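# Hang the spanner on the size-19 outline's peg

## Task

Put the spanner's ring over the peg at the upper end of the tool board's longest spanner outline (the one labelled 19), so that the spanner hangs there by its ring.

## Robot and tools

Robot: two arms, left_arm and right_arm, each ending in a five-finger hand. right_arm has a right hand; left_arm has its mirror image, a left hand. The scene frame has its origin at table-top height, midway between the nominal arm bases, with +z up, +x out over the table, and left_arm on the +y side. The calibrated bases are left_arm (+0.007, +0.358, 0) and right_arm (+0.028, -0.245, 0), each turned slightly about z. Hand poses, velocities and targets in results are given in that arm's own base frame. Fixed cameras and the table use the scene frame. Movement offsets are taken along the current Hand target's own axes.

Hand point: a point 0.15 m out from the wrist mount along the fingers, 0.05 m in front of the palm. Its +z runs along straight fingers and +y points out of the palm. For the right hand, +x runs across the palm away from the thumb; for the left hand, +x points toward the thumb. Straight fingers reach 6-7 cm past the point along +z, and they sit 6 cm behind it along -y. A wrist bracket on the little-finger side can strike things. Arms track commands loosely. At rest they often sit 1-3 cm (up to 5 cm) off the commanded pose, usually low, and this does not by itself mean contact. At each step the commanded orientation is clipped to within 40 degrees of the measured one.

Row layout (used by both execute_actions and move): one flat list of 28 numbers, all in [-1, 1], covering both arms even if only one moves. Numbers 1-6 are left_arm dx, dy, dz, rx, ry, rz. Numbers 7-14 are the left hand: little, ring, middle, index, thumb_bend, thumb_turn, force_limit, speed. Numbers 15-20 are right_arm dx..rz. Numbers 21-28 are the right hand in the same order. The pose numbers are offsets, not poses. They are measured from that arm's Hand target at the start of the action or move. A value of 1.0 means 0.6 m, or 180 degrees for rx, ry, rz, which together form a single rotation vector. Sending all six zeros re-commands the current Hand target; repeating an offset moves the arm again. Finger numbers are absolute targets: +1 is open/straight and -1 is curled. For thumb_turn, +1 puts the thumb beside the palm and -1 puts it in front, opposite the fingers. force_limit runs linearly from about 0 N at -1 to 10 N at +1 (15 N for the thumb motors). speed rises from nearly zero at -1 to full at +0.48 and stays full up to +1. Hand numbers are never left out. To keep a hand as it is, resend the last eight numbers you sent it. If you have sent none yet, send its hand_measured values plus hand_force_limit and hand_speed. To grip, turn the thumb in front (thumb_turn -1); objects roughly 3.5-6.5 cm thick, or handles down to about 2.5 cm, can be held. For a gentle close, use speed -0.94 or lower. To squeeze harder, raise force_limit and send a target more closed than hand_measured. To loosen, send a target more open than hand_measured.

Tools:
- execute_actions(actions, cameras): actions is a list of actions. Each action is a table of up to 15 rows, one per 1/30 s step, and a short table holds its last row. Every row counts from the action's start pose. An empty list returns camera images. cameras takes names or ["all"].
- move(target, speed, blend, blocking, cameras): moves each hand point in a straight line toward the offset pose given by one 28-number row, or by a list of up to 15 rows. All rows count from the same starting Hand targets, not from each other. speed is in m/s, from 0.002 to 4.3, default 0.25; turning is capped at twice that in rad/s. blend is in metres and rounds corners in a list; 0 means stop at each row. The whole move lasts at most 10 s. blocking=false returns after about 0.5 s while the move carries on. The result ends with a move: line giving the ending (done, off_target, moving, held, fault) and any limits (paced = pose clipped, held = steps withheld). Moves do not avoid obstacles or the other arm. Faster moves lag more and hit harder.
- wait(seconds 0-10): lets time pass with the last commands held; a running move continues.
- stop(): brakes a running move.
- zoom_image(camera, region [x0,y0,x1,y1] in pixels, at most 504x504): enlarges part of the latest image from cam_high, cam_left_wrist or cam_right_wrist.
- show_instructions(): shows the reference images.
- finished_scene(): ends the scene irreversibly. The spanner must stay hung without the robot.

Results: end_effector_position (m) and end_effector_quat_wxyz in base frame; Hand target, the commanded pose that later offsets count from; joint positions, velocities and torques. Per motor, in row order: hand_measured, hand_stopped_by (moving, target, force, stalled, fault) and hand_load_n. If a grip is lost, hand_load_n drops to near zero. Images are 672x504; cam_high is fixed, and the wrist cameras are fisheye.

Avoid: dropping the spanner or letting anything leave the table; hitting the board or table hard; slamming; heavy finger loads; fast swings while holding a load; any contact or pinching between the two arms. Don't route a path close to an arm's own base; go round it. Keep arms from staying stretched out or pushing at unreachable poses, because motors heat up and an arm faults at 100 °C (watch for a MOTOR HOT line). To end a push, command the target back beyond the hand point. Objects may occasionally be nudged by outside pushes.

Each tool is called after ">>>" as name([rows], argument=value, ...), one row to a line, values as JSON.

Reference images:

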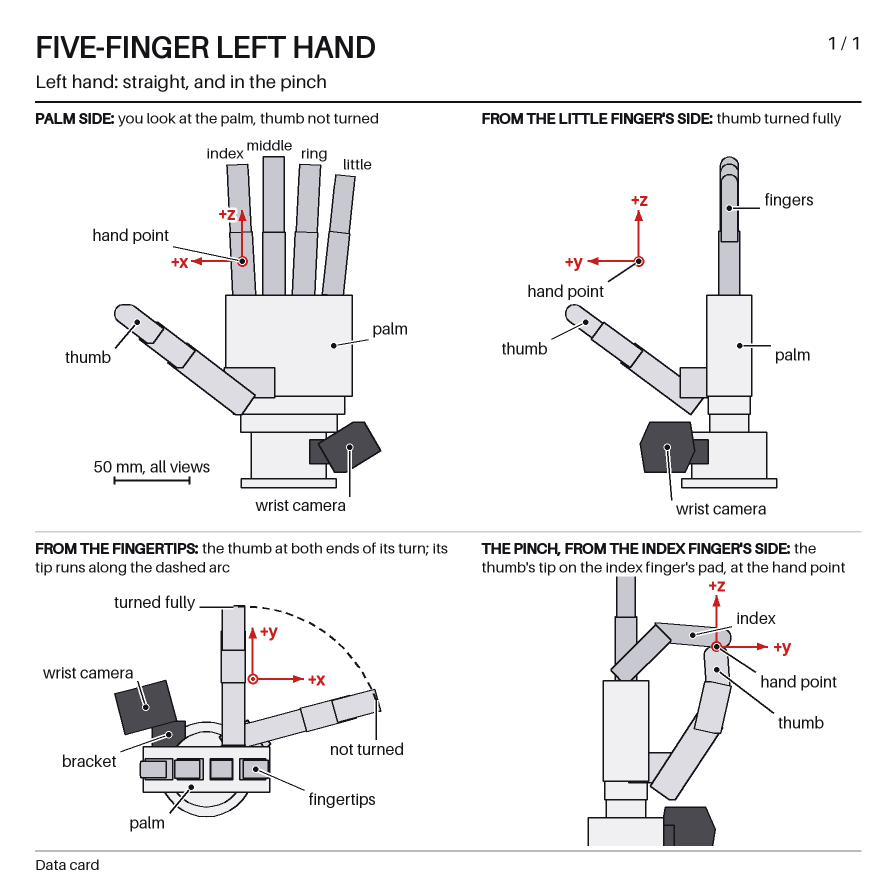

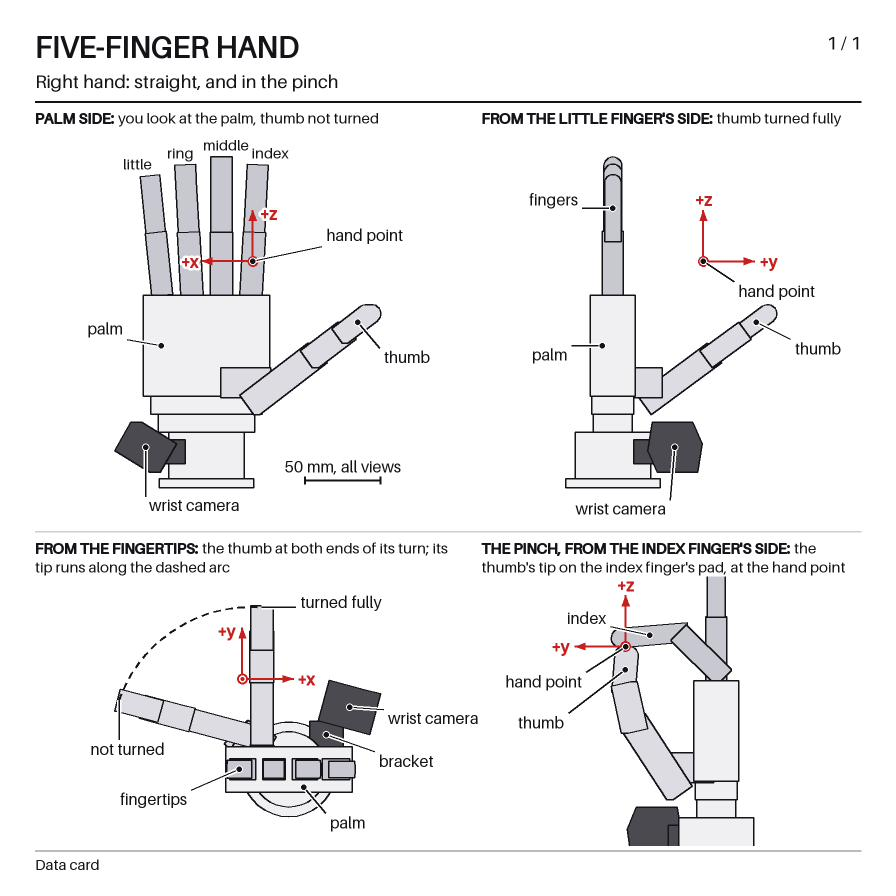

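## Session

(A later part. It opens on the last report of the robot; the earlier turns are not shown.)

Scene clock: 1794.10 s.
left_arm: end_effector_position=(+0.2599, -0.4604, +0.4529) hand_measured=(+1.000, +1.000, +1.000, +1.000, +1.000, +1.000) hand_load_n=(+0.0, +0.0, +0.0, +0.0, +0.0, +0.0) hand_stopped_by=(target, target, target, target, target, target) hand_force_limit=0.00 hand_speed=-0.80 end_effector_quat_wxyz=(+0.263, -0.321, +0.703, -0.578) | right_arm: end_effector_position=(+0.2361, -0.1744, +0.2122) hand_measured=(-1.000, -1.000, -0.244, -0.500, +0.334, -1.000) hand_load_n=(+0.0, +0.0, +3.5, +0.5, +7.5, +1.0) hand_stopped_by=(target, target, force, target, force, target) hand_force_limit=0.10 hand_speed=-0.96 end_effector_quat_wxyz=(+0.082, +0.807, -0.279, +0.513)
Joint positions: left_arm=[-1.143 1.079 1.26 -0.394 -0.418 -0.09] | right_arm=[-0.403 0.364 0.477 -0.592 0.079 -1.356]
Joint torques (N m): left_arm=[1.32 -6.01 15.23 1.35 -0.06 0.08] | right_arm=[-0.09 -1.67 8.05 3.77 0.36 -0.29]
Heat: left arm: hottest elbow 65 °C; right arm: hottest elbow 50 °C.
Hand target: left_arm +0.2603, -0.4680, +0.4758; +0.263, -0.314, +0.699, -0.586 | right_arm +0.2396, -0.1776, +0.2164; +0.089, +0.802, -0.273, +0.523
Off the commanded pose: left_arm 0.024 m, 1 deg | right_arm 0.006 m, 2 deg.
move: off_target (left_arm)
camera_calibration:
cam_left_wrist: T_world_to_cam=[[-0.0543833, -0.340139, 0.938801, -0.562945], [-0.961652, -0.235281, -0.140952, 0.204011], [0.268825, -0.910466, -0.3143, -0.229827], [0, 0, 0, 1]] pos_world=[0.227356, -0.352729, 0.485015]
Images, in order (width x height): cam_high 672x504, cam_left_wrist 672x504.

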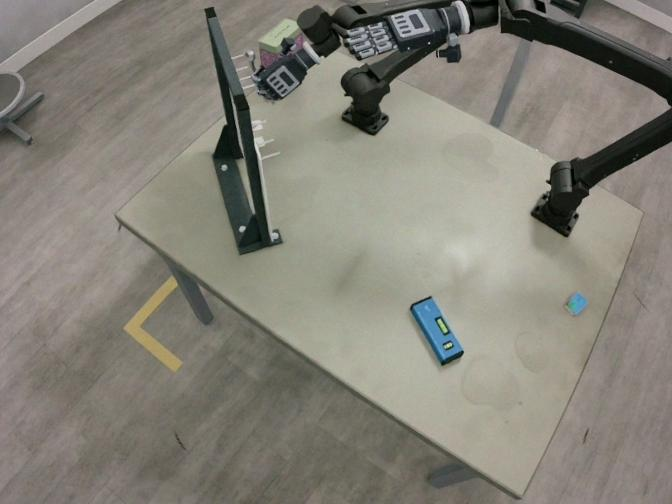

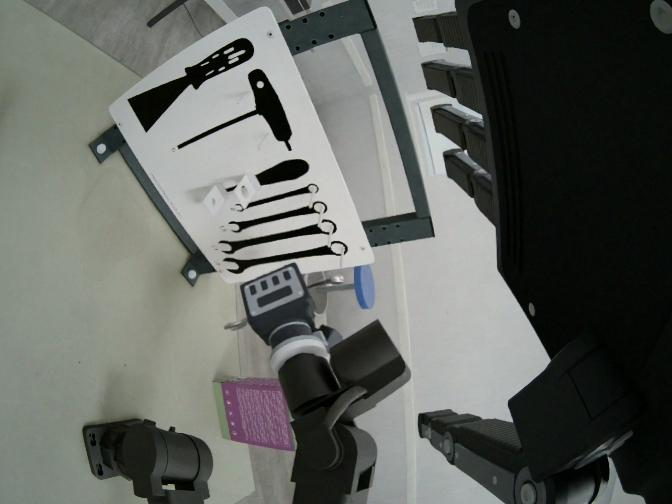

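>>> move(target=[0,0,0,0,0,0,1,1,1,1,1,1,0,-0.8,0.0195,-0.0123,0.0017,0,0,0,-1,-1,-0.65,-0.50,-0.05,-1,0.1,-0.96], speed=0.05, cameras=["cam_high","cam_left_wrist"])

>>> zoom_image(camera="cam_left_wrist", region=[315, 245, 360, 290])

>>> zoom_image(camera="cam_high", region=[228, 38, 268, 78])

Scene clock: 1846.60 s.
left_arm: end_effector_position=(+0.2599, -0.4604, +0.4529) hand_measured=(+1.000, +1.000, +1.000, +1.000, +1.000, +1.000) hand_load_n=(+0.0, +0.0, +0.0, +0.0, +0.0, +0.0) hand_stopped_by=(target, target, target, target, target, target) hand_force_limit=0.00 hand_speed=-0.80 end_effector_quat_wxyz=(+0.263, -0.321, +0.703, -0.578) | right_arm: end_effector_position=(+0.2387, -0.1734, +0.2064) hand_measured=(-1.000, -1.000, -0.244, -0.500, +0.334, -1.000) hand_load_n=(+0.0, +0.0, +4.0, +0.5, +7.5, +0.5) hand_stopped_by=(target, target, force, target, force, target) hand_force_limit=0.10 hand_speed=-0.96 end_effector_quat_wxyz=(+0.087, +0.815, -0.277, +0.502)
Joint positions: left_arm=[-1.143 1.079 1.26 -0.394 -0.418 -0.09] | right_arm=[-0.378 0.389 0.477 -0.592 0.108 -1.356]
Joint torques (N m): left_arm=[1.44 -6.07 15.19 1.35 -0.07 0.09] | right_arm=[1.49 -1.26 10.76 3.58 0.39 -0.11]
Heat: left arm: hottest elbow 66 °C; right arm: hottest elbow 48 °C.
Hand target: left_arm +0.2603, -0.4680, +0.4758; +0.263, -0.314, +0.699, -0.586 | right_arm +0.2478, -0.1759, +0.2274; +0.089, +0.802, -0.273, +0.523
Off the commanded pose: left_arm 0.024 m, 1 deg | right_arm 0.023 m, 3 deg.
move: off_target (left_arm, right_arm)
camera_calibration:
cam_left_wrist: T_world_to_cam=[[-0.0543833, -0.340139, 0.938801, -0.562945], [-0.961652, -0.235281, -0.140952, 0.204011], [0.268825, -0.910466, -0.3143, -0.229827], [0, 0, 0, 1]] pos_world=[0.227356, -0.352729, 0.485015]
Images, in order (width x height): cam_high 672x504, cam_left_wrist 672x504.

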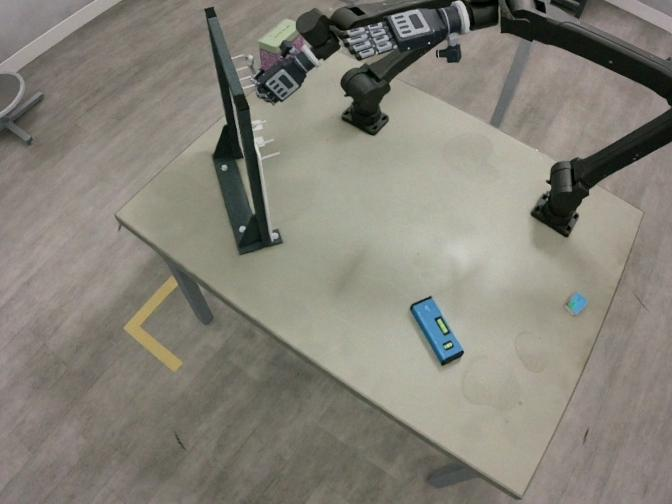

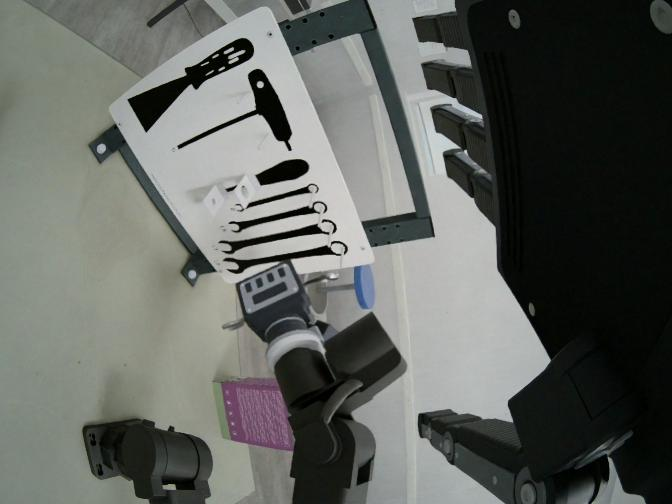

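Scaled by 11.200 from the camera's 672x504 image, which has a finer 960x720 frame.

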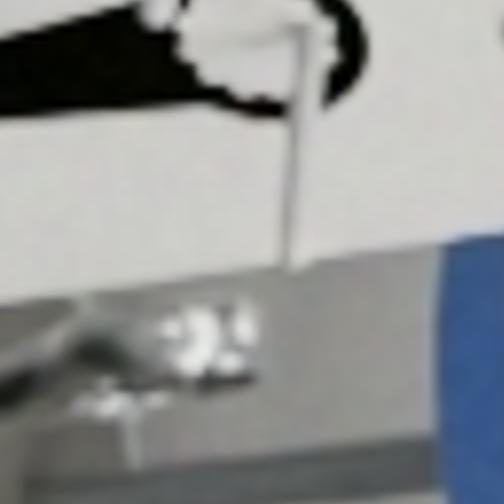

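Scaled by 12.600 from the camera's 672x504 image, which has a finer 960x720 frame.

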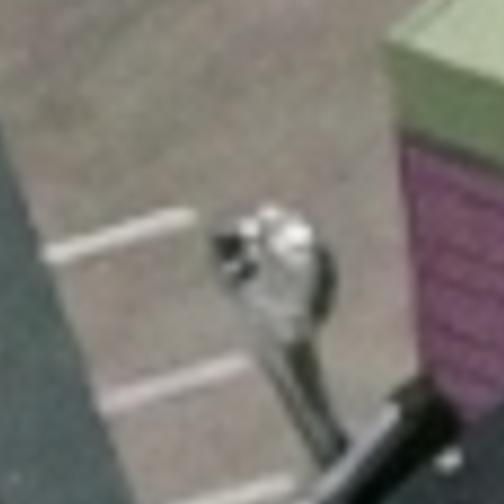

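>>> move(target=[0,0,0,0,0,0,1,1,1,1,1,1,0,-0.8,0,0,0,0,0,0,-1,-1,-0.65,-0.50,-0.05,-1,0.1,-0.96], speed=0.05)

Scene clock: 1852.57 s.
left_arm: end_effector_position=(+0.2599, -0.4604, +0.4529) hand_measured=(+1.000, +1.000, +1.000, +1.000, +1.000, +1.000) hand_load_n=(+0.0, +0.0, +0.0, +0.0, +0.0, +0.0) hand_stopped_by=(target, target, target, target, target, target) hand_force_limit=0.00 hand_speed=-0.80 end_effector_quat_wxyz=(+0.263, -0.321, +0.703, -0.578) | right_arm: end_effector_position=(+0.2387, -0.1734, +0.2064) hand_measured=(-1.000, -1.000, -0.244, -0.500, +0.334, -1.000) hand_load_n=(+0.0, +0.0, +3.5, +0.5, +7.5, +0.5) hand_stopped_by=(target, target, force, target, force, target) hand_force_limit=0.10 hand_speed=-0.96 end_effector_quat_wxyz=(+0.087, +0.815, -0.277, +0.502)
Joint positions: left_arm=[-1.143 1.079 1.26 -0.394 -0.418 -0.09] | right_arm=[-0.378 0.389 0.477 -0.592 0.108 -1.356]
Joint torques (N m): left_arm=[1.38 -6.07 15.23 1.31 -0.07 0.09] | right_arm=[1.26 -0.79 10.67 3.45 0.44 -0.11]
Heat: left arm: hottest elbow 66 °C; right arm: hottest elbow 49 °C.
Hand target: left_arm +0.2603, -0.4680, +0.4758; +0.263, -0.314, +0.699, -0.586 | right_arm +0.2478, -0.1759, +0.2274; +0.089, +0.802, -0.273, +0.523
Off the commanded pose: left_arm 0.024 m, 1 deg | right_arm 0.023 m, 3 deg.
move: off_target (left_arm, right_arm)

>>> move(target=[0,0,0,0,0,0,1,1,1,1,1,1,0,-0.8,0.0178,-0.0029,-0.0088,0,0,0,-1,-1,-0.65,-0.50,-0.05,-1,0.1,-0.96], speed=0.05)

Scene clock: 1856.77 s.
left_arm: end_effector_position=(+0.2599, -0.4604, +0.4529) hand_measured=(+1.000, +1.000, +1.000, +1.000, +1.000, +1.000) hand_load_n=(+0.0, +0.0, +0.0, +0.0, +0.0, +0.0) hand_stopped_by=(target, target, target, target, target, target) hand_force_limit=0.00 hand_speed=-0.80 end_effector_quat_wxyz=(+0.263, -0.321, +0.703, -0.578) | right_arm: end_effector_position=(+0.2390, -0.1736, +0.2054) hand_measured=(-1.000, -1.000, -0.244, -0.500, +0.334, -1.000) hand_load_n=(+0.0, +0.0, +3.5, +0.5, +7.5, +0.5) hand_stopped_by=(target, target, force, target, force, target) hand_force_limit=0.10 hand_speed=-0.96 end_effector_quat_wxyz=(+0.087, +0.815, -0.277, +0.500)
Joint positions: left_arm=[-1.143 1.079 1.26 -0.394 -0.418 -0.09] | right_arm=[-0.378 0.393 0.477 -0.592 0.108 -1.356]
Joint torques (N m): left_arm=[1.38 -6.01 15.19 1.33 -0.06 0.09] | right_arm=[0.79 -1.61 13.16 2.5 0.36 -0.12]
Heat: left arm: hottest elbow 66 °C; right arm: hottest elbow 49 °C.
Hand target: left_arm +0.2603, -0.4680, +0.4758; +0.263, -0.314, +0.699, -0.586 | right_arm +0.2478, -0.1759, +0.2394; +0.088, +0.802, -0.273, +0.523
Off the commanded pose: left_arm 0.024 m, 1 deg | right_arm 0.035 m, 3 deg.
move: off_target (left_arm, right_arm)

>>> move(target=[0,0,0,0,0,0,1,1,1,1,1,1,0,-0.8,0.0148,-0.0024,-0.0073,0,0,0,-1,-1,-0.65,-0.50,-0.05,-1,0.1,-0.96], speed=0.05)

Scene clock: 1860.67 s.
left_arm: end_effector_position=(+0.2599, -0.4604, +0.4529) hand_measured=(+1.000, +1.000, +1.000, +1.000, +1.000, +1.000) hand_load_n=(+0.0, +0.0, +0.0, +0.0, +0.0, +0.0) hand_stopped_by=(target, target, target, target, target, target) hand_force_limit=0.00 hand_speed=-0.80 end_effector_quat_wxyz=(+0.263, -0.321, +0.703, -0.578) | right_arm: end_effector_position=(+0.2379, -0.1731, +0.2060) hand_measured=(-1.000, -1.000, -0.244, -0.500, +0.334, -1.000) hand_load_n=(+0.0, +0.0, +3.5, +0.5, +7.5, +0.5) hand_stopped_by=(target, target, force, target, force, target) hand_force_limit=0.10 hand_speed=-0.96 end_effector_quat_wxyz=(+0.087, +0.818, -0.278, +0.496)
Joint positions: left_arm=[-1.143 1.079 1.26 -0.394 -0.418 -0.09] | right_arm=[-0.378 0.396 0.485 -0.608 0.108 -1.356]
Joint torques (N m): left_arm=[1.44 -6.07 15.17 1.33 -0.07 0.08] | right_arm=[1.2 -1.03 14.28 2.32 0.36 -0.16]
Heat: left arm: hottest elbow 66 °C; right arm: hottest elbow 50 °C.
Hand target: left_arm +0.2603, -0.4680, +0.4758; +0.263, -0.314, +0.699, -0.586 | right_arm +0.2478, -0.1759, +0.2493; +0.088, +0.802, -0.273, +0.523
Off the commanded pose: left_arm 0.024 m, 1 deg | right_arm 0.045 m, 4 deg.
move: off_target (left_arm, right_arm)

>>> move(target=[0,0,0,0,0,0,1,1,1,1,1,1,0,-0.8,0.0118,-0.0019,-0.0058,0,0,0,-1,-1,-0.65,-0.50,-0.05,-1,0.1,-0.96], speed=0.05)

Scene clock: 1863.80 s.
left_arm: end_effector_position=(+0.2599, -0.4604, +0.4529) hand_measured=(+1.000, +1.000, +1.000, +1.000, +1.000, +1.000) hand_load_n=(+0.0, +0.0, +0.0, +0.0, +0.0, +0.0) hand_stopped_by=(target, target, target, target, target, target) hand_force_limit=0.00 hand_speed=-0.80 end_effector_quat_wxyz=(+0.263, -0.321, +0.703, -0.578) | right_arm: end_effector_position=(+0.2383, -0.1733, +0.2143) hand_measured=(-1.000, -1.000, -0.244, -0.500, +0.334, -1.000) hand_load_n=(+0.0, +0.0, +3.5, +0.5, +7.5, +0.5) hand_stopped_by=(target, target, force, target, force, target) hand_force_limit=0.10 hand_speed=-0.96 end_effector_quat_wxyz=(+0.087, +0.818, -0.278, +0.496)
Joint positions: left_arm=[-1.143 1.079 1.26 -0.394 -0.418 -0.09] | right_arm=[-0.378 0.402 0.507 -0.625 0.108 -1.356]
Joint torques (N m): left_arm=[1.26 -5.95 15.21 1.32 -0.07 0.09] | right_arm=[0.91 -1.32 14.5 2.13 0.38 -0.12]
Heat: left arm: hottest elbow 66 °C; right arm: hottest elbow 52 °C.
Hand target: left_arm +0.2603, -0.4680, +0.4758; +0.263, -0.314, +0.699, -0.586 | right_arm +0.2478, -0.1759, +0.2573; +0.088, +0.802, -0.273, +0.523
Off the commanded pose: left_arm 0.024 m, 1 deg | right_arm 0.044 m, 4 deg.
move: off_target (left_arm, right_arm)

>>> wait(seconds=0.1, cameras=["cam_high","cam_left_wrist"])

>>> zoom_image(camera="cam_left_wrist", region=[315, 245, 360, 290])

>>> zoom_image(camera="cam_high", region=[228, 38, 268, 78])

Scene clock: 1869.13 s.
left_arm: end_effector_position=(+0.2599, -0.4604, +0.4529) hand_measured=(+1.000, +1.000, +1.000, +1.000, +1.000, +1.000) hand_load_n=(+0.0, +0.0, +0.0, -0.5, +0.0, +0.0) hand_stopped_by=(target, target, target, target, target, target) hand_force_limit=0.00 hand_speed=-0.80 end_effector_quat_wxyz=(+0.263, -0.321, +0.703, -0.578) | right_arm: end_effector_position=(+0.2383, -0.1733, +0.2143) hand_measured=(-1.000, -1.000, -0.244, -0.500, +0.334, -1.000) hand_load_n=(+0.0, +0.0, +3.5, +0.5, +7.5, +0.5) hand_stopped_by=(target, target, force, target, force, target) hand_force_limit=0.10 hand_speed=-0.96 end_effector_quat_wxyz=(+0.087, +0.818, -0.278, +0.496)
Joint positions: left_arm=[-1.143 1.079 1.26 -0.394 -0.418 -0.09] | right_arm=[-0.378 0.402 0.507 -0.625 0.108 -1.356]
Joint torques (N m): left_arm=[1.38 -6.01 15.21 1.33 -0.06 0.09] | right_arm=[0.38 -0.97 14.38 2.17 0.38 -0.09]
Heat: left arm: hottest elbow 66 °C; right arm: hottest elbow 55 °C.
Hand target: left_arm +0.2603, -0.4680, +0.4758; +0.263, -0.314, +0.699, -0.586 | right_arm +0.2478, -0.1759, +0.2573; +0.088, +0.802, -0.273, +0.523
Off the commanded pose: left_arm 0.024 m, 1 deg | right_arm 0.044 m, 4 deg.
wait: 0.10 s; at rest from the start
camera_calibration:
cam_left_wrist: T_world_to_cam=[[-0.0543833, -0.340139, 0.938801, -0.562945], [-0.961652, -0.235281, -0.140952, 0.204011], [0.268825, -0.910466, -0.3143, -0.229827], [0, 0, 0, 1]] pos_world=[0.227356, -0.352729, 0.485015]
Images, in order (width x height): cam_high 672x504, cam_left_wrist 672x504.

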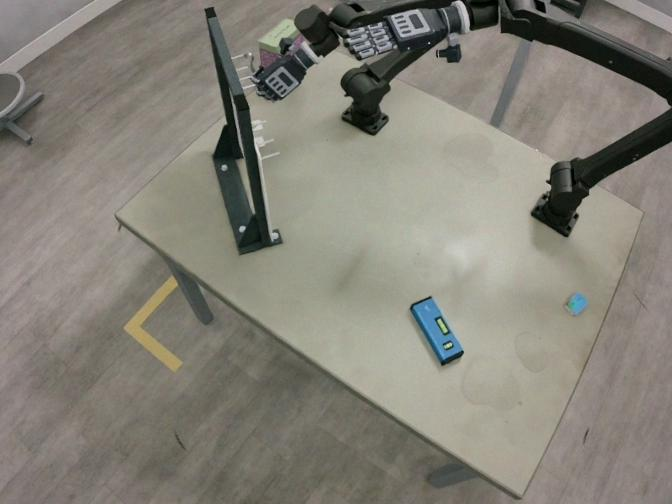

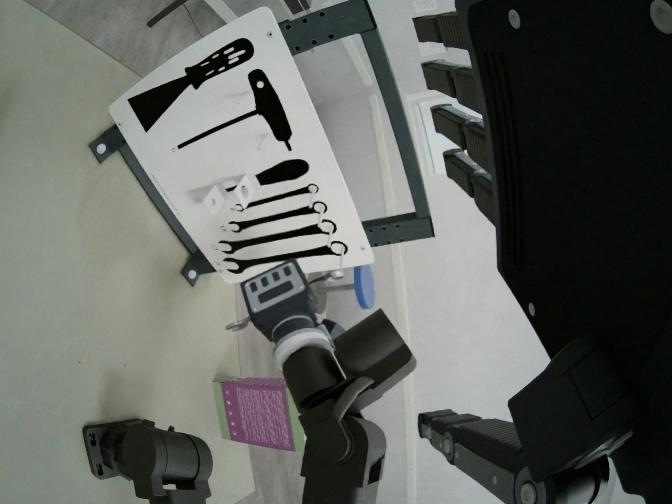

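Scaled by 11.200 from the camera's 672x504 image, which has a finer 960x720 frame.

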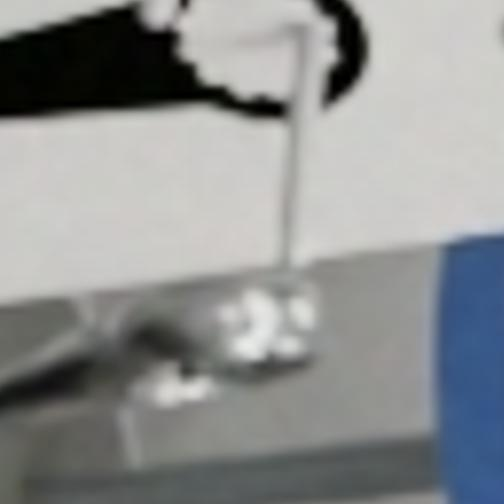

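Scaled by 12.600 from the camera's 672x504 image, which has a finer 960x720 frame.

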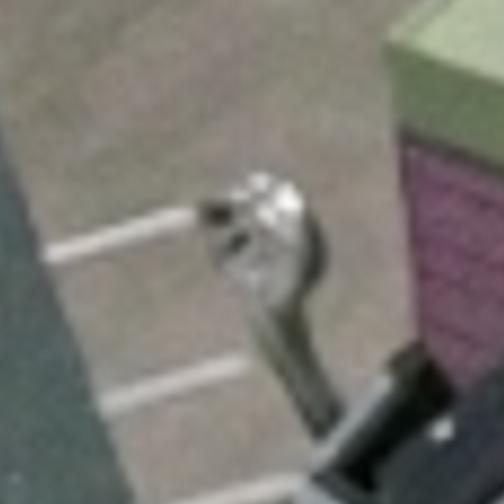

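>>> move(target=[0,0,0,0,0,0,1,1,1,1,1,1,0,-0.8,0.0112,-0.0023,-0.0112,0,0,0,-1,-1,-0.65,-0.50,-0.05,-1,0.1,-0.96], speed=0.05, cameras=["cam_high","cam_left_wrist"])

>>> zoom_image(camera="cam_left_wrist", region=[315, 245, 360, 290])

>>> zoom_image(camera="cam_high", region=[228, 38, 268, 78])

Scene clock: 1884.53 s.
left_arm: end_effector_position=(+0.2599, -0.4604, +0.4529) hand_measured=(+1.000, +1.000, +1.000, +1.000, +1.000, +1.000) hand_load_n=(+0.0, +0.0, +0.0, +0.0, +0.0, +0.0) hand_stopped_by=(target, target, target, target, target, target) hand_force_limit=0.00 hand_speed=-0.80 end_effector_quat_wxyz=(+0.263, -0.321, +0.703, -0.578) | right_arm: end_effector_position=(+0.2367, -0.1725, +0.2222) hand_measured=(-1.000, -1.000, -0.244, -0.500, +0.334, -1.000) hand_load_n=(+0.0, +0.0, +3.5, +0.5, +7.5, +0.5) hand_stopped_by=(target, target, force, target, force, target) hand_force_limit=0.10 hand_speed=-0.96 end_effector_quat_wxyz=(+0.087, +0.819, -0.278, +0.494)
Joint positions: left_arm=[-1.143 1.079 1.26 -0.394 -0.418 -0.09] | right_arm=[-0.376 0.402 0.531 -0.653 0.109 -1.356]
Joint torques (N m): left_arm=[1.38 -6.07 15.25 1.35 -0.08 0.08] | right_arm=[1.08 -1.9 14.34 2.19 0.4 -0.1]
Heat: left arm: hottest elbow 67 °C; right arm: hottest elbow 60 °C.
Hand target: left_arm +0.2603, -0.4680, +0.4758; +0.263, -0.314, +0.699, -0.586 | right_arm +0.2452, -0.1742, +0.2663; +0.089, +0.803, -0.273, +0.523
Off the commanded pose: left_arm 0.024 m, 1 deg | right_arm 0.045 m, 4 deg.
move: off_target (left_arm, right_arm)
camera_calibration:
cam_left_wrist: T_world_to_cam=[[-0.0543833, -0.340139, 0.938801, -0.562945], [-0.961652, -0.235281, -0.140952, 0.204011], [0.268825, -0.910466, -0.3143, -0.229827], [0, 0, 0, 1]] pos_world=[0.227356, -0.352729, 0.485015]
Images, in order (width x height): cam_high 672x504, cam_left_wrist 672x504.

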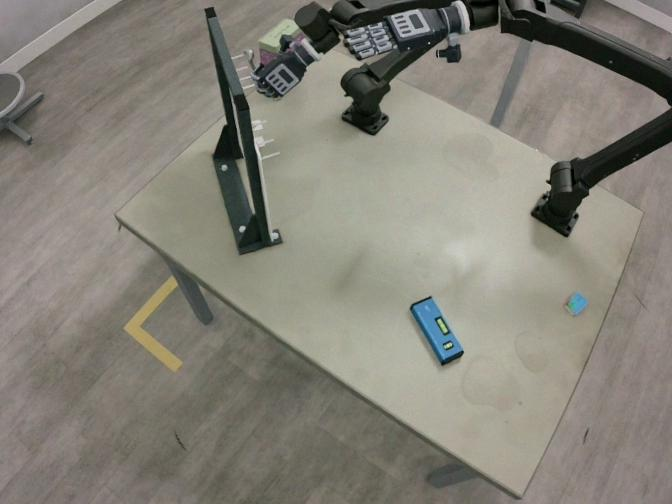

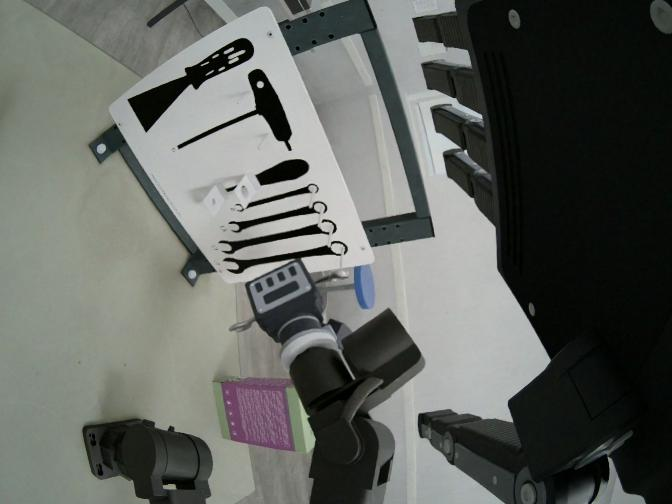

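Scaled by 11.200 from the camera's 672x504 image, which has a finer 960x720 frame.

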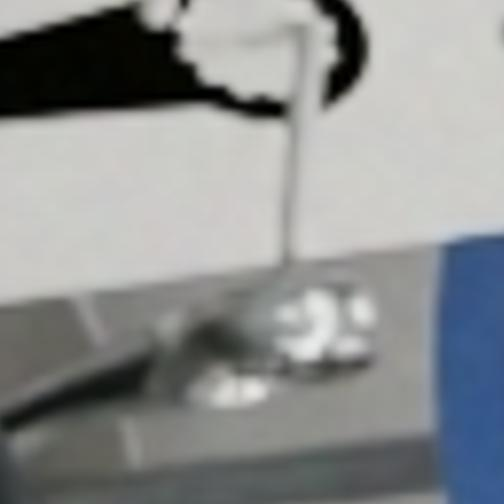

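Scaled by 12.600 from the camera's 672x504 image, which has a finer 960x720 frame.

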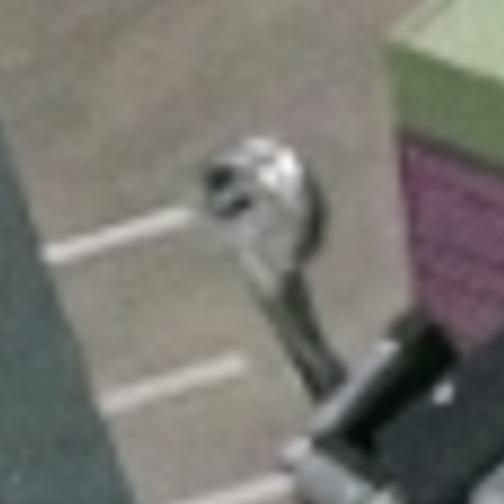

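>>> move(target=[0,0,0,0,0,0,1,1,1,1,1,1,0,-0.8,0.0162,0.0007,0.0328,0,0,0,-1,-1,-0.65,-0.50,-0.05,-1,0.1,-0.96], speed=0.03, cameras=["cam_high","cam_left_wrist"])

>>> zoom_image(camera="cam_left_wrist", region=[315, 245, 360, 290])

>>> zoom_image(camera="cam_high", region=[228, 38, 268, 78])

Scene clock: 1898.30 s.
left_arm: end_effector_position=(+0.2599, -0.4604, +0.4529) hand_measured=(+1.000, +1.000, +1.000, +1.000, +1.000, +1.000) hand_load_n=(+0.0, +0.0, +0.0, -0.5, +0.0, +0.0) hand_stopped_by=(target, target, target, target, target, target) hand_force_limit=0.00 hand_speed=-0.80 end_effector_quat_wxyz=(+0.263, -0.321, +0.703, -0.578) | right_arm: end_effector_position=(+0.2472, -0.1763, +0.2163) hand_measured=(-1.000, -1.000, -0.244, -0.500, +0.334, -1.000) hand_load_n=(+0.0, +0.0, +3.5, +0.5, +7.5, +1.0) hand_stopped_by=(target, target, force, target, force, target) hand_force_limit=0.10 hand_speed=-0.96 end_effector_quat_wxyz=(+0.083, +0.827, -0.280, +0.481)
Joint positions: left_arm=[-1.143 1.079 1.26 -0.394 -0.418 -0.09] | right_arm=[-0.383 0.465 0.543 -0.632 0.097 -1.355]
Joint torques (N m): left_arm=[1.38 -6.07 15.19 1.35 -0.08 0.09] | right_arm=[0.15 -1.67 14.27 3.74 0.18 -0.19]
Heat: left arm: hottest elbow 67 °C; right arm: hottest elbow 60 °C.
Hand target: left_arm +0.2603, -0.4680, +0.4758; +0.263, -0.314, +0.699, -0.586 | right_arm +0.2636, -0.1863, +0.2663; +0.088, +0.802, -0.273, +0.523
Off the commanded pose: left_arm 0.024 m, 1 deg | right_arm 0.054 m, 6 deg.
move: off_target (left_arm, right_arm)
camera_calibration:
cam_left_wrist: T_world_to_cam=[[-0.0543833, -0.340139, 0.938801, -0.562945], [-0.961652, -0.235281, -0.140952, 0.204011], [0.268825, -0.910466, -0.3143, -0.229827], [0, 0, 0, 1]] pos_world=[0.227356, -0.352729, 0.485015]
Images, in order (width x height): cam_high 672x504, cam_left_wrist 672x504.

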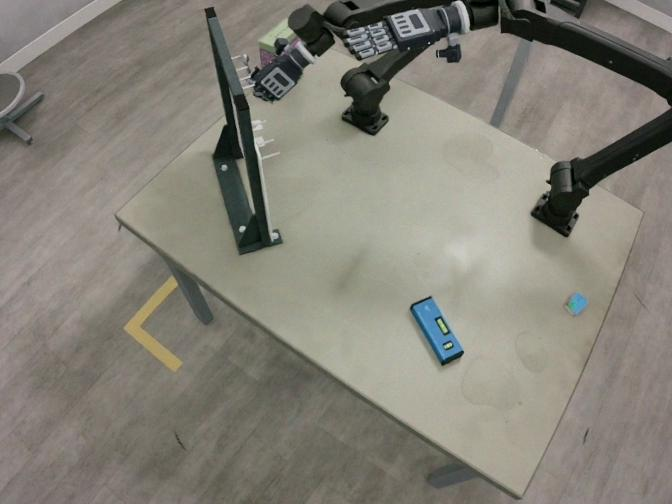

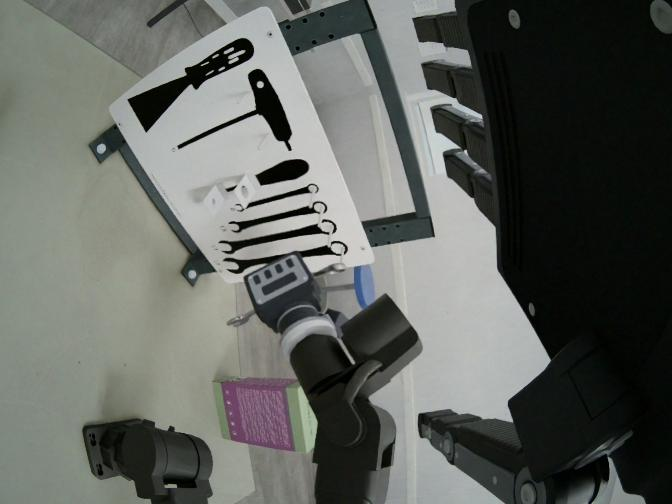

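Scaled by 11.200 from the camera's 672x504 image, which has a finer 960x720 frame.

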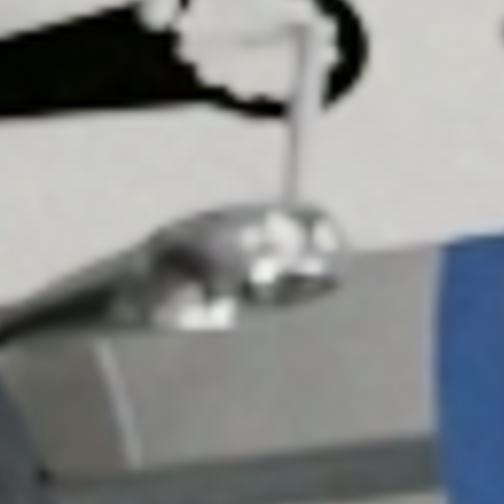

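Scaled by 12.600 from the camera's 672x504 image, which has a finer 960x720 frame.

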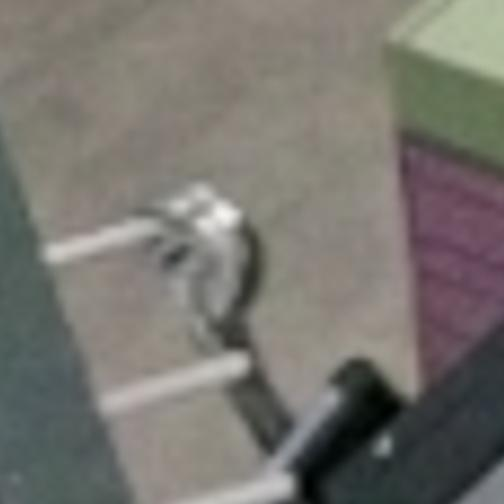

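>>> move(target=[0,0,0,0,0,0,1,1,1,1,1,1,0,-0.8,0.0108,0.0017,-0.0055,0,0,0,-1,-1,-0.65,-0.50,-0.05,-1,0.1,-0.96], speed=0.03, cameras=["cam_high","cam_left_wrist"])

>>> zoom_image(camera="cam_left_wrist", region=[315, 245, 360, 290])

>>> zoom_image(camera="cam_high", region=[228, 38, 268, 78])

Scene clock: 1919.23 s.
left_arm: end_effector_position=(+0.2599, -0.4604, +0.4529) hand_measured=(+1.000, +1.000, +1.000, +1.000, +1.000, +1.000) hand_load_n=(+0.0, +0.0, +0.0, +0.0, +0.0, +0.0) hand_stopped_by=(target, target, target, target, target, target) hand_force_limit=0.00 hand_speed=-0.80 end_effector_quat_wxyz=(+0.263, -0.321, +0.703, -0.578) | right_arm: end_effector_position=(+0.2495, -0.1790, +0.2254) hand_measured=(-1.000, -1.000, -0.244, -0.500, +0.334, -1.000) hand_load_n=(+0.0, +0.0, +3.5, +0.5, +7.5, +1.0) hand_stopped_by=(target, target, force, target, force, target) hand_force_limit=0.10 hand_speed=-0.96 end_effector_quat_wxyz=(+0.081, +0.823, -0.282, +0.487)
Joint positions: left_arm=[-1.143 1.079 1.26 -0.394 -0.418 -0.09] | right_arm=[-0.396 0.472 0.563 -0.632 0.086 -1.355]
Joint torques (N m): left_arm=[1.38 -6.07 15.23 1.33 -0.07 0.09] | right_arm=[-0.26 -1.67 14.3 3 0.12 -0.28]
Heat: left arm: hottest elbow 67 °C; right arm: hottest elbow 60 °C.
Hand target: left_arm +0.2603, -0.4680, +0.4758; +0.263, -0.314, +0.699, -0.586 | right_arm +0.2623, -0.1880, +0.2733; +0.088, +0.803, -0.273, +0.523
Off the commanded pose: left_arm 0.024 m, 1 deg | right_arm 0.050 m, 5 deg.
move: off_target (left_arm, right_arm)
camera_calibration:
cam_left_wrist: T_world_to_cam=[[-0.0543833, -0.340139, 0.938801, -0.562945], [-0.961652, -0.235281, -0.140952, 0.204011], [0.268825, -0.910466, -0.3143, -0.229827], [0, 0, 0, 1]] pos_world=[0.227356, -0.352729, 0.485015]
Images, in order (width x height): cam_high 672x504, cam_left_wrist 672x504.

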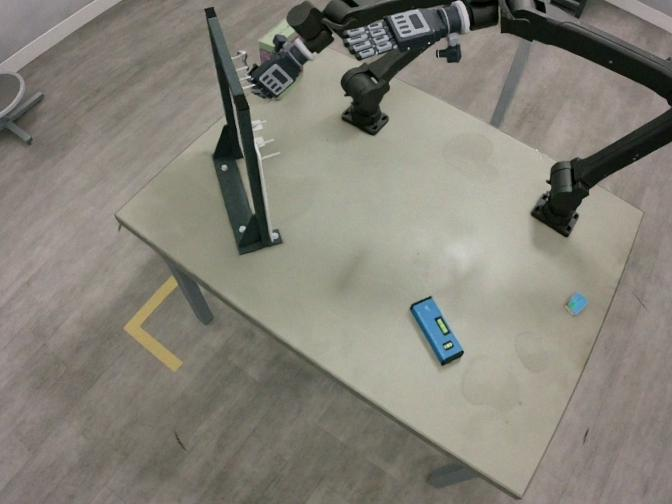

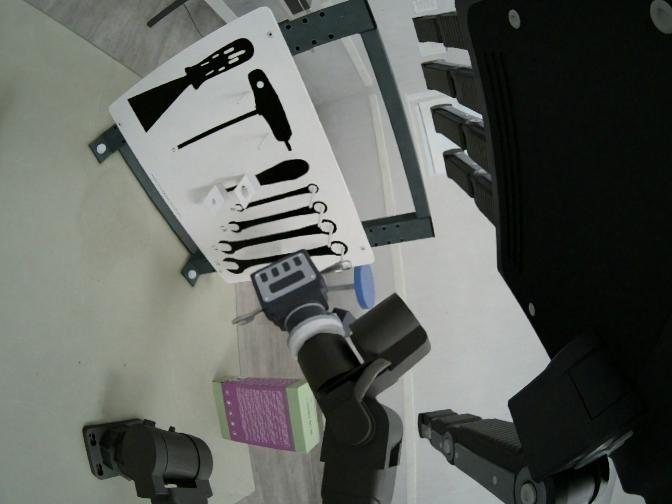

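Scaled by 11.200 from the camera's 672x504 image, which has a finer 960x720 frame.

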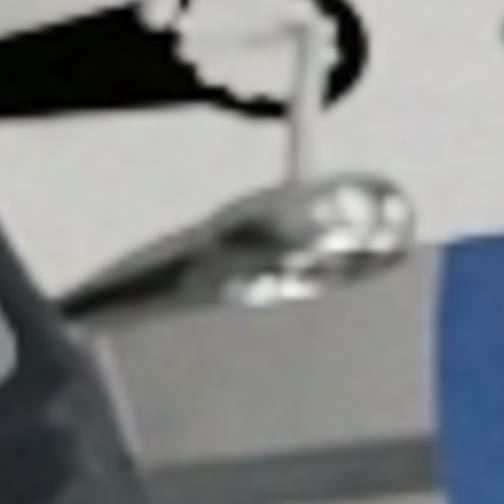

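Scaled by 12.600 from the camera's 672x504 image, which has a finer 960x720 frame.

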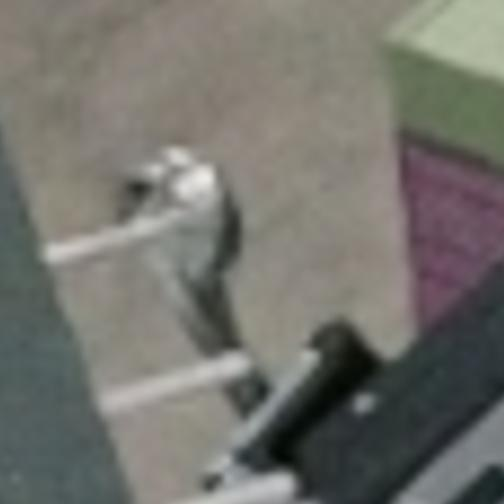

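>>> move(target=[0,0,0,0,0,0,1,1,1,1,1,1,0,-0.8,0.0192,-0.0005,0.0238,0,0,0,-1,-1,-0.65,-0.50,-0.05,-1,0.1,-0.96], speed=0.03, cameras=["cam_high","cam_left_wrist"])

>>> zoom_image(camera="cam_left_wrist", region=[315, 235, 360, 280])

>>> zoom_image(camera="cam_high", region=[228, 38, 268, 78])

Scene clock: 1936.83 s.
left_arm: end_effector_position=(+0.2599, -0.4604, +0.4529) hand_measured=(+1.000, +1.000, +1.000, +1.000, +1.000, +1.000) hand_load_n=(+0.0, +0.0, +0.0, +0.0, +0.0, -0.5) hand_stopped_by=(target, target, target, target, target, target) hand_force_limit=0.00 hand_speed=-0.80 end_effector_quat_wxyz=(+0.263, -0.321, +0.703, -0.578) | right_arm: end_effector_position=(+0.2602, -0.1863, +0.2262) hand_measured=(-1.000, -1.000, -0.244, -0.500, +0.334, -1.000) hand_load_n=(+0.0, +0.0, +3.5, +0.5, +7.5, +0.5) hand_stopped_by=(target, target, force, target, force, target) hand_force_limit=0.10 hand_speed=-0.96 end_effector_quat_wxyz=(+0.080, +0.826, -0.284, +0.481)
Joint positions: left_arm=[-1.143 1.079 1.26 -0.394 -0.418 -0.09] | right_arm=[-0.412 0.531 0.585 -0.609 0.072 -1.36]
Joint torques (N m): left_arm=[1.55 -5.89 15.25 1.36 -0.07 0.08] | right_arm=[-0.03 -1.55 14.54 3.82 0.19 -0.28]
Heat: left arm: hottest elbow 67 °C; right arm: hottest elbow 68 °C.
Hand target: left_arm +0.2603, -0.4680, +0.4758; +0.263, -0.314, +0.699, -0.586 | right_arm +0.2773, -0.1978, +0.2775; +0.089, +0.802, -0.273, +0.523
Off the commanded pose: left_arm 0.024 m, 1 deg | right_arm 0.055 m, 6 deg.
move: off_target (left_arm, right_arm)
camera_calibration:
cam_left_wrist: T_world_to_cam=[[-0.0543833, -0.340139, 0.938801, -0.562945], [-0.961652, -0.235281, -0.140952, 0.204011], [0.268825, -0.910466, -0.3143, -0.229827], [0, 0, 0, 1]] pos_world=[0.227356, -0.352729, 0.485015]
Images, in order (width x height): cam_high 672x504, cam_left_wrist 672x504.

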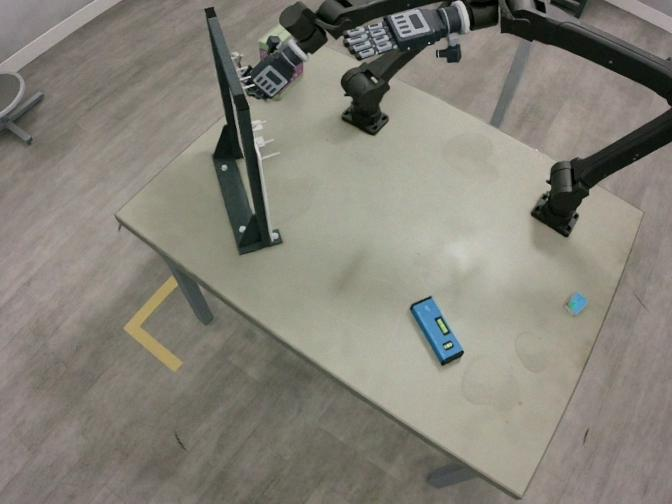

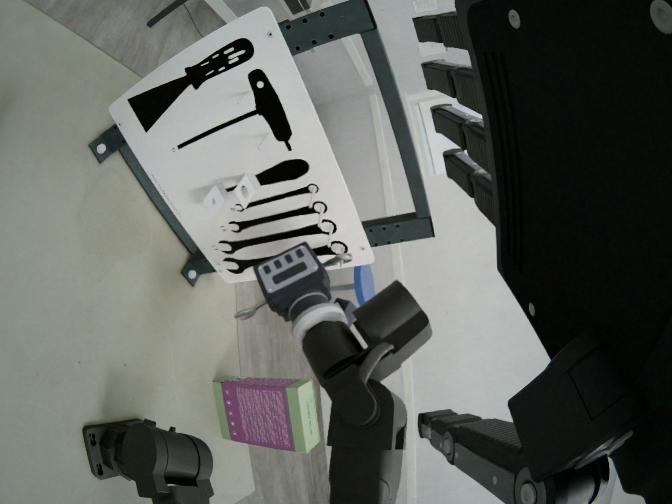

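Scaled by 11.200 from the camera's 672x504 image, which has a finer 960x720 frame.

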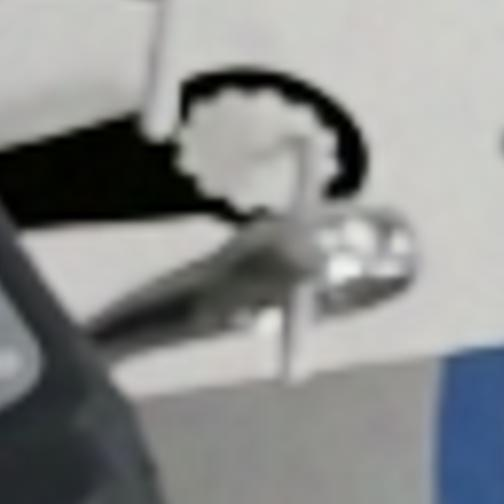

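Scaled by 12.600 from the camera's 672x504 image, which has a finer 960x720 frame.

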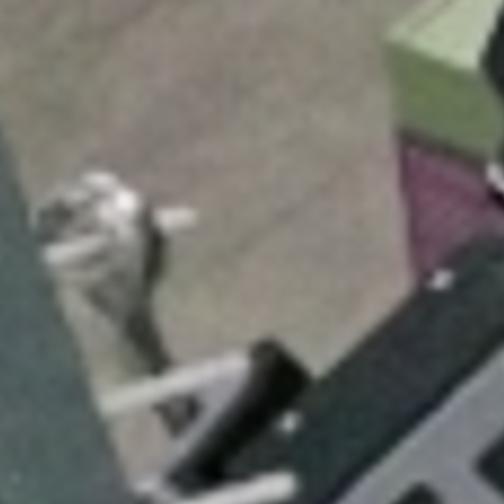

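>>> move(target=[0,0,0,0,0,0,1,1,1,1,1,1,0,-0.8,0.0088,0.0003,0.0178,0,0,0,-1,-1,-0.65,-0.50,-0.05,-1,0.1,-0.96], speed=0.04, cameras=["cam_high","cam_left_wrist"])

>>> zoom_image(camera="cam_left_wrist", region=[315, 235, 360, 280])

>>> zoom_image(camera="cam_high", region=[223, 38, 263, 78])

Scene clock: 1961.20 s.
left_arm: end_effector_position=(+0.2599, -0.4604, +0.4529) hand_measured=(+1.000, +1.000, +1.000, +1.000, +1.000, +1.000) hand_load_n=(+0.0, +0.0, +0.0, -0.5, +0.0, +0.0) hand_stopped_by=(target, target, target, target, target, target) hand_force_limit=0.00 hand_speed=-0.80 end_effector_quat_wxyz=(+0.263, -0.321, +0.703, -0.578) | right_arm: end_effector_position=(+0.2693, -0.1922, +0.2262) hand_measured=(-1.000, -1.000, -0.244, -0.500, +0.334, -1.000) hand_load_n=(+0.0, +0.0, +3.5, +0.5, +7.5, +0.5) hand_stopped_by=(target, target, force, target, force, target) hand_force_limit=0.10 hand_speed=-0.96 end_effector_quat_wxyz=(+0.079, +0.826, -0.284, +0.481)
Joint positions: left_arm=[-1.143 1.079 1.26 -0.394 -0.418 -0.09] | right_arm=[-0.422 0.571 0.595 -0.578 0.062 -1.364]
Joint torques (N m): left_arm=[1.44 -6.07 15.24 1.35 -0.07 0.09] | right_arm=[0.38 -2.14 14.2 3.56 0.17 -0.23]
Heat: left arm: hottest elbow 68 °C; right arm: hottest elbow 72 °C.
Hand target: left_arm +0.2603, -0.4680, +0.4758; +0.263, -0.314, +0.699, -0.586 | right_arm +0.2873, -0.2044, +0.2774; +0.089, +0.802, -0.273, +0.523
Off the commanded pose: left_arm 0.024 m, 1 deg | right_arm 0.056 m, 6 deg.
move: off_target (left_arm, right_arm)
camera_calibration:
cam_left_wrist: T_world_to_cam=[[-0.0543833, -0.340139, 0.938801, -0.562945], [-0.961652, -0.235281, -0.140952, 0.204011], [0.268825, -0.910466, -0.3143, -0.229827], [0, 0, 0, 1]] pos_world=[0.227356, -0.352729, 0.485015]
Images, in order (width x height): cam_high 672x504, cam_left_wrist 672x504.

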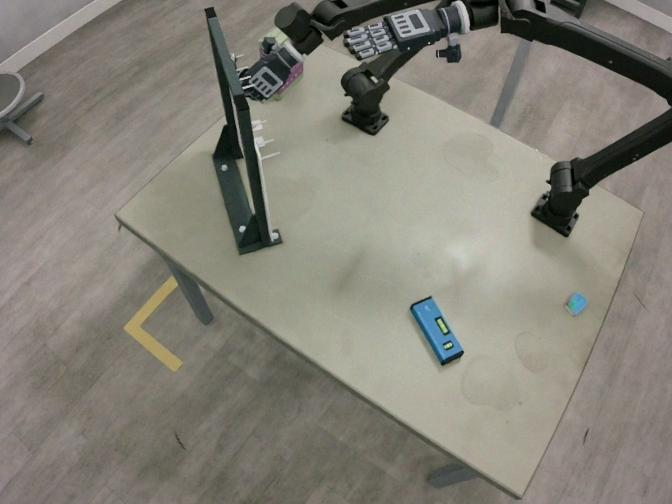

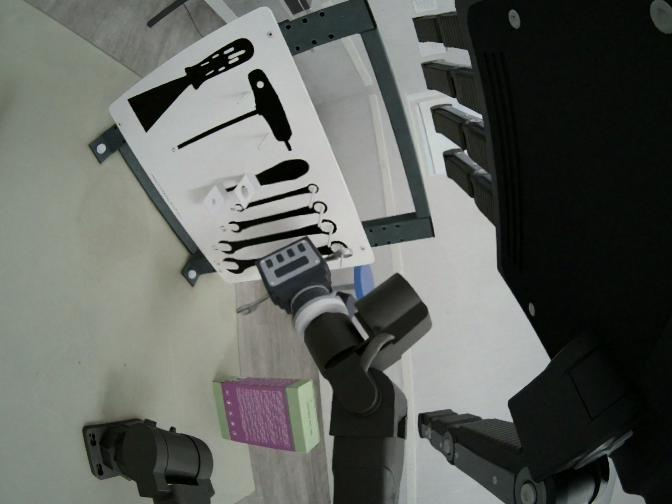

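Scaled by 11.200 from the camera's 672x504 image, which has a finer 960x720 frame.

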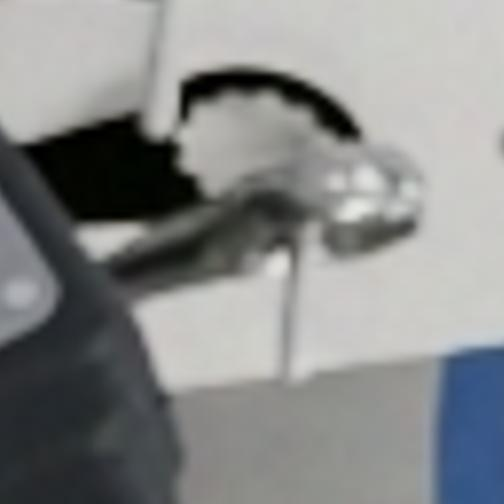

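Scaled by 12.600 from the camera's 672x504 image, which has a finer 960x720 frame.

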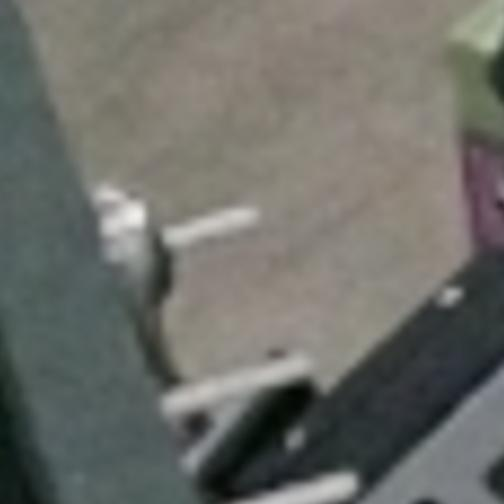

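>>> move(target=[0,0,0,0,0,0,1,1,1,1,1,1,0,-0.8,-0.0445,0.0073,0.0221,0,0,0,-1,-1,-0.65,-0.50,-0.05,-1,0.1,-0.96], speed=0.04)

Scene clock: 1970.03 s.
left_arm: end_effector_position=(+0.2599, -0.4604, +0.4529) hand_measured=(+1.000, +1.000, +1.000, +1.000, +1.000, +1.000) hand_load_n=(+0.0, +0.0, +0.0, +0.0, -0.5, -0.5) hand_stopped_by=(target, target, target, target, target, target) hand_force_limit=0.00 hand_speed=-0.80 end_effector_quat_wxyz=(+0.263, -0.321, +0.703, -0.578) | right_arm: end_effector_position=(+0.2829, -0.1988, +0.2392) hand_measured=(-1.000, -1.000, -0.244, -0.500, +0.334, -1.000) hand_load_n=(+0.0, +0.0, +4.0, +0.5, +7.5, +1.0) hand_stopped_by=(target, target, force, target, force, target) hand_force_limit=0.10 hand_speed=-0.96 end_effector_quat_wxyz=(+0.081, +0.809, -0.279, +0.511)
Joint positions: left_arm=[-1.143 1.079 1.26 -0.394 -0.418 -0.09] | right_arm=[-0.426 0.583 0.595 -0.497 0.056 -1.366]
Joint torques (N m): left_arm=[1.26 -6.18 15.24 1.32 -0.07 0.08] | right_arm=[-0.03 -3.25 8.98 3.77 0.19 -0.22]
Heat: left arm: hottest elbow 68 °C; right arm: hottest elbow 71 °C.
Hand target: left_arm +0.2603, -0.4680, +0.4758; +0.263, -0.314, +0.699, -0.586 | right_arm +0.2873, -0.2045, +0.2473; +0.089, +0.802, -0.273, +0.523
Off the commanded pose: left_arm 0.024 m, 1 deg | right_arm 0.011 m, 2 deg.
move: off_target (left_arm, right_arm)


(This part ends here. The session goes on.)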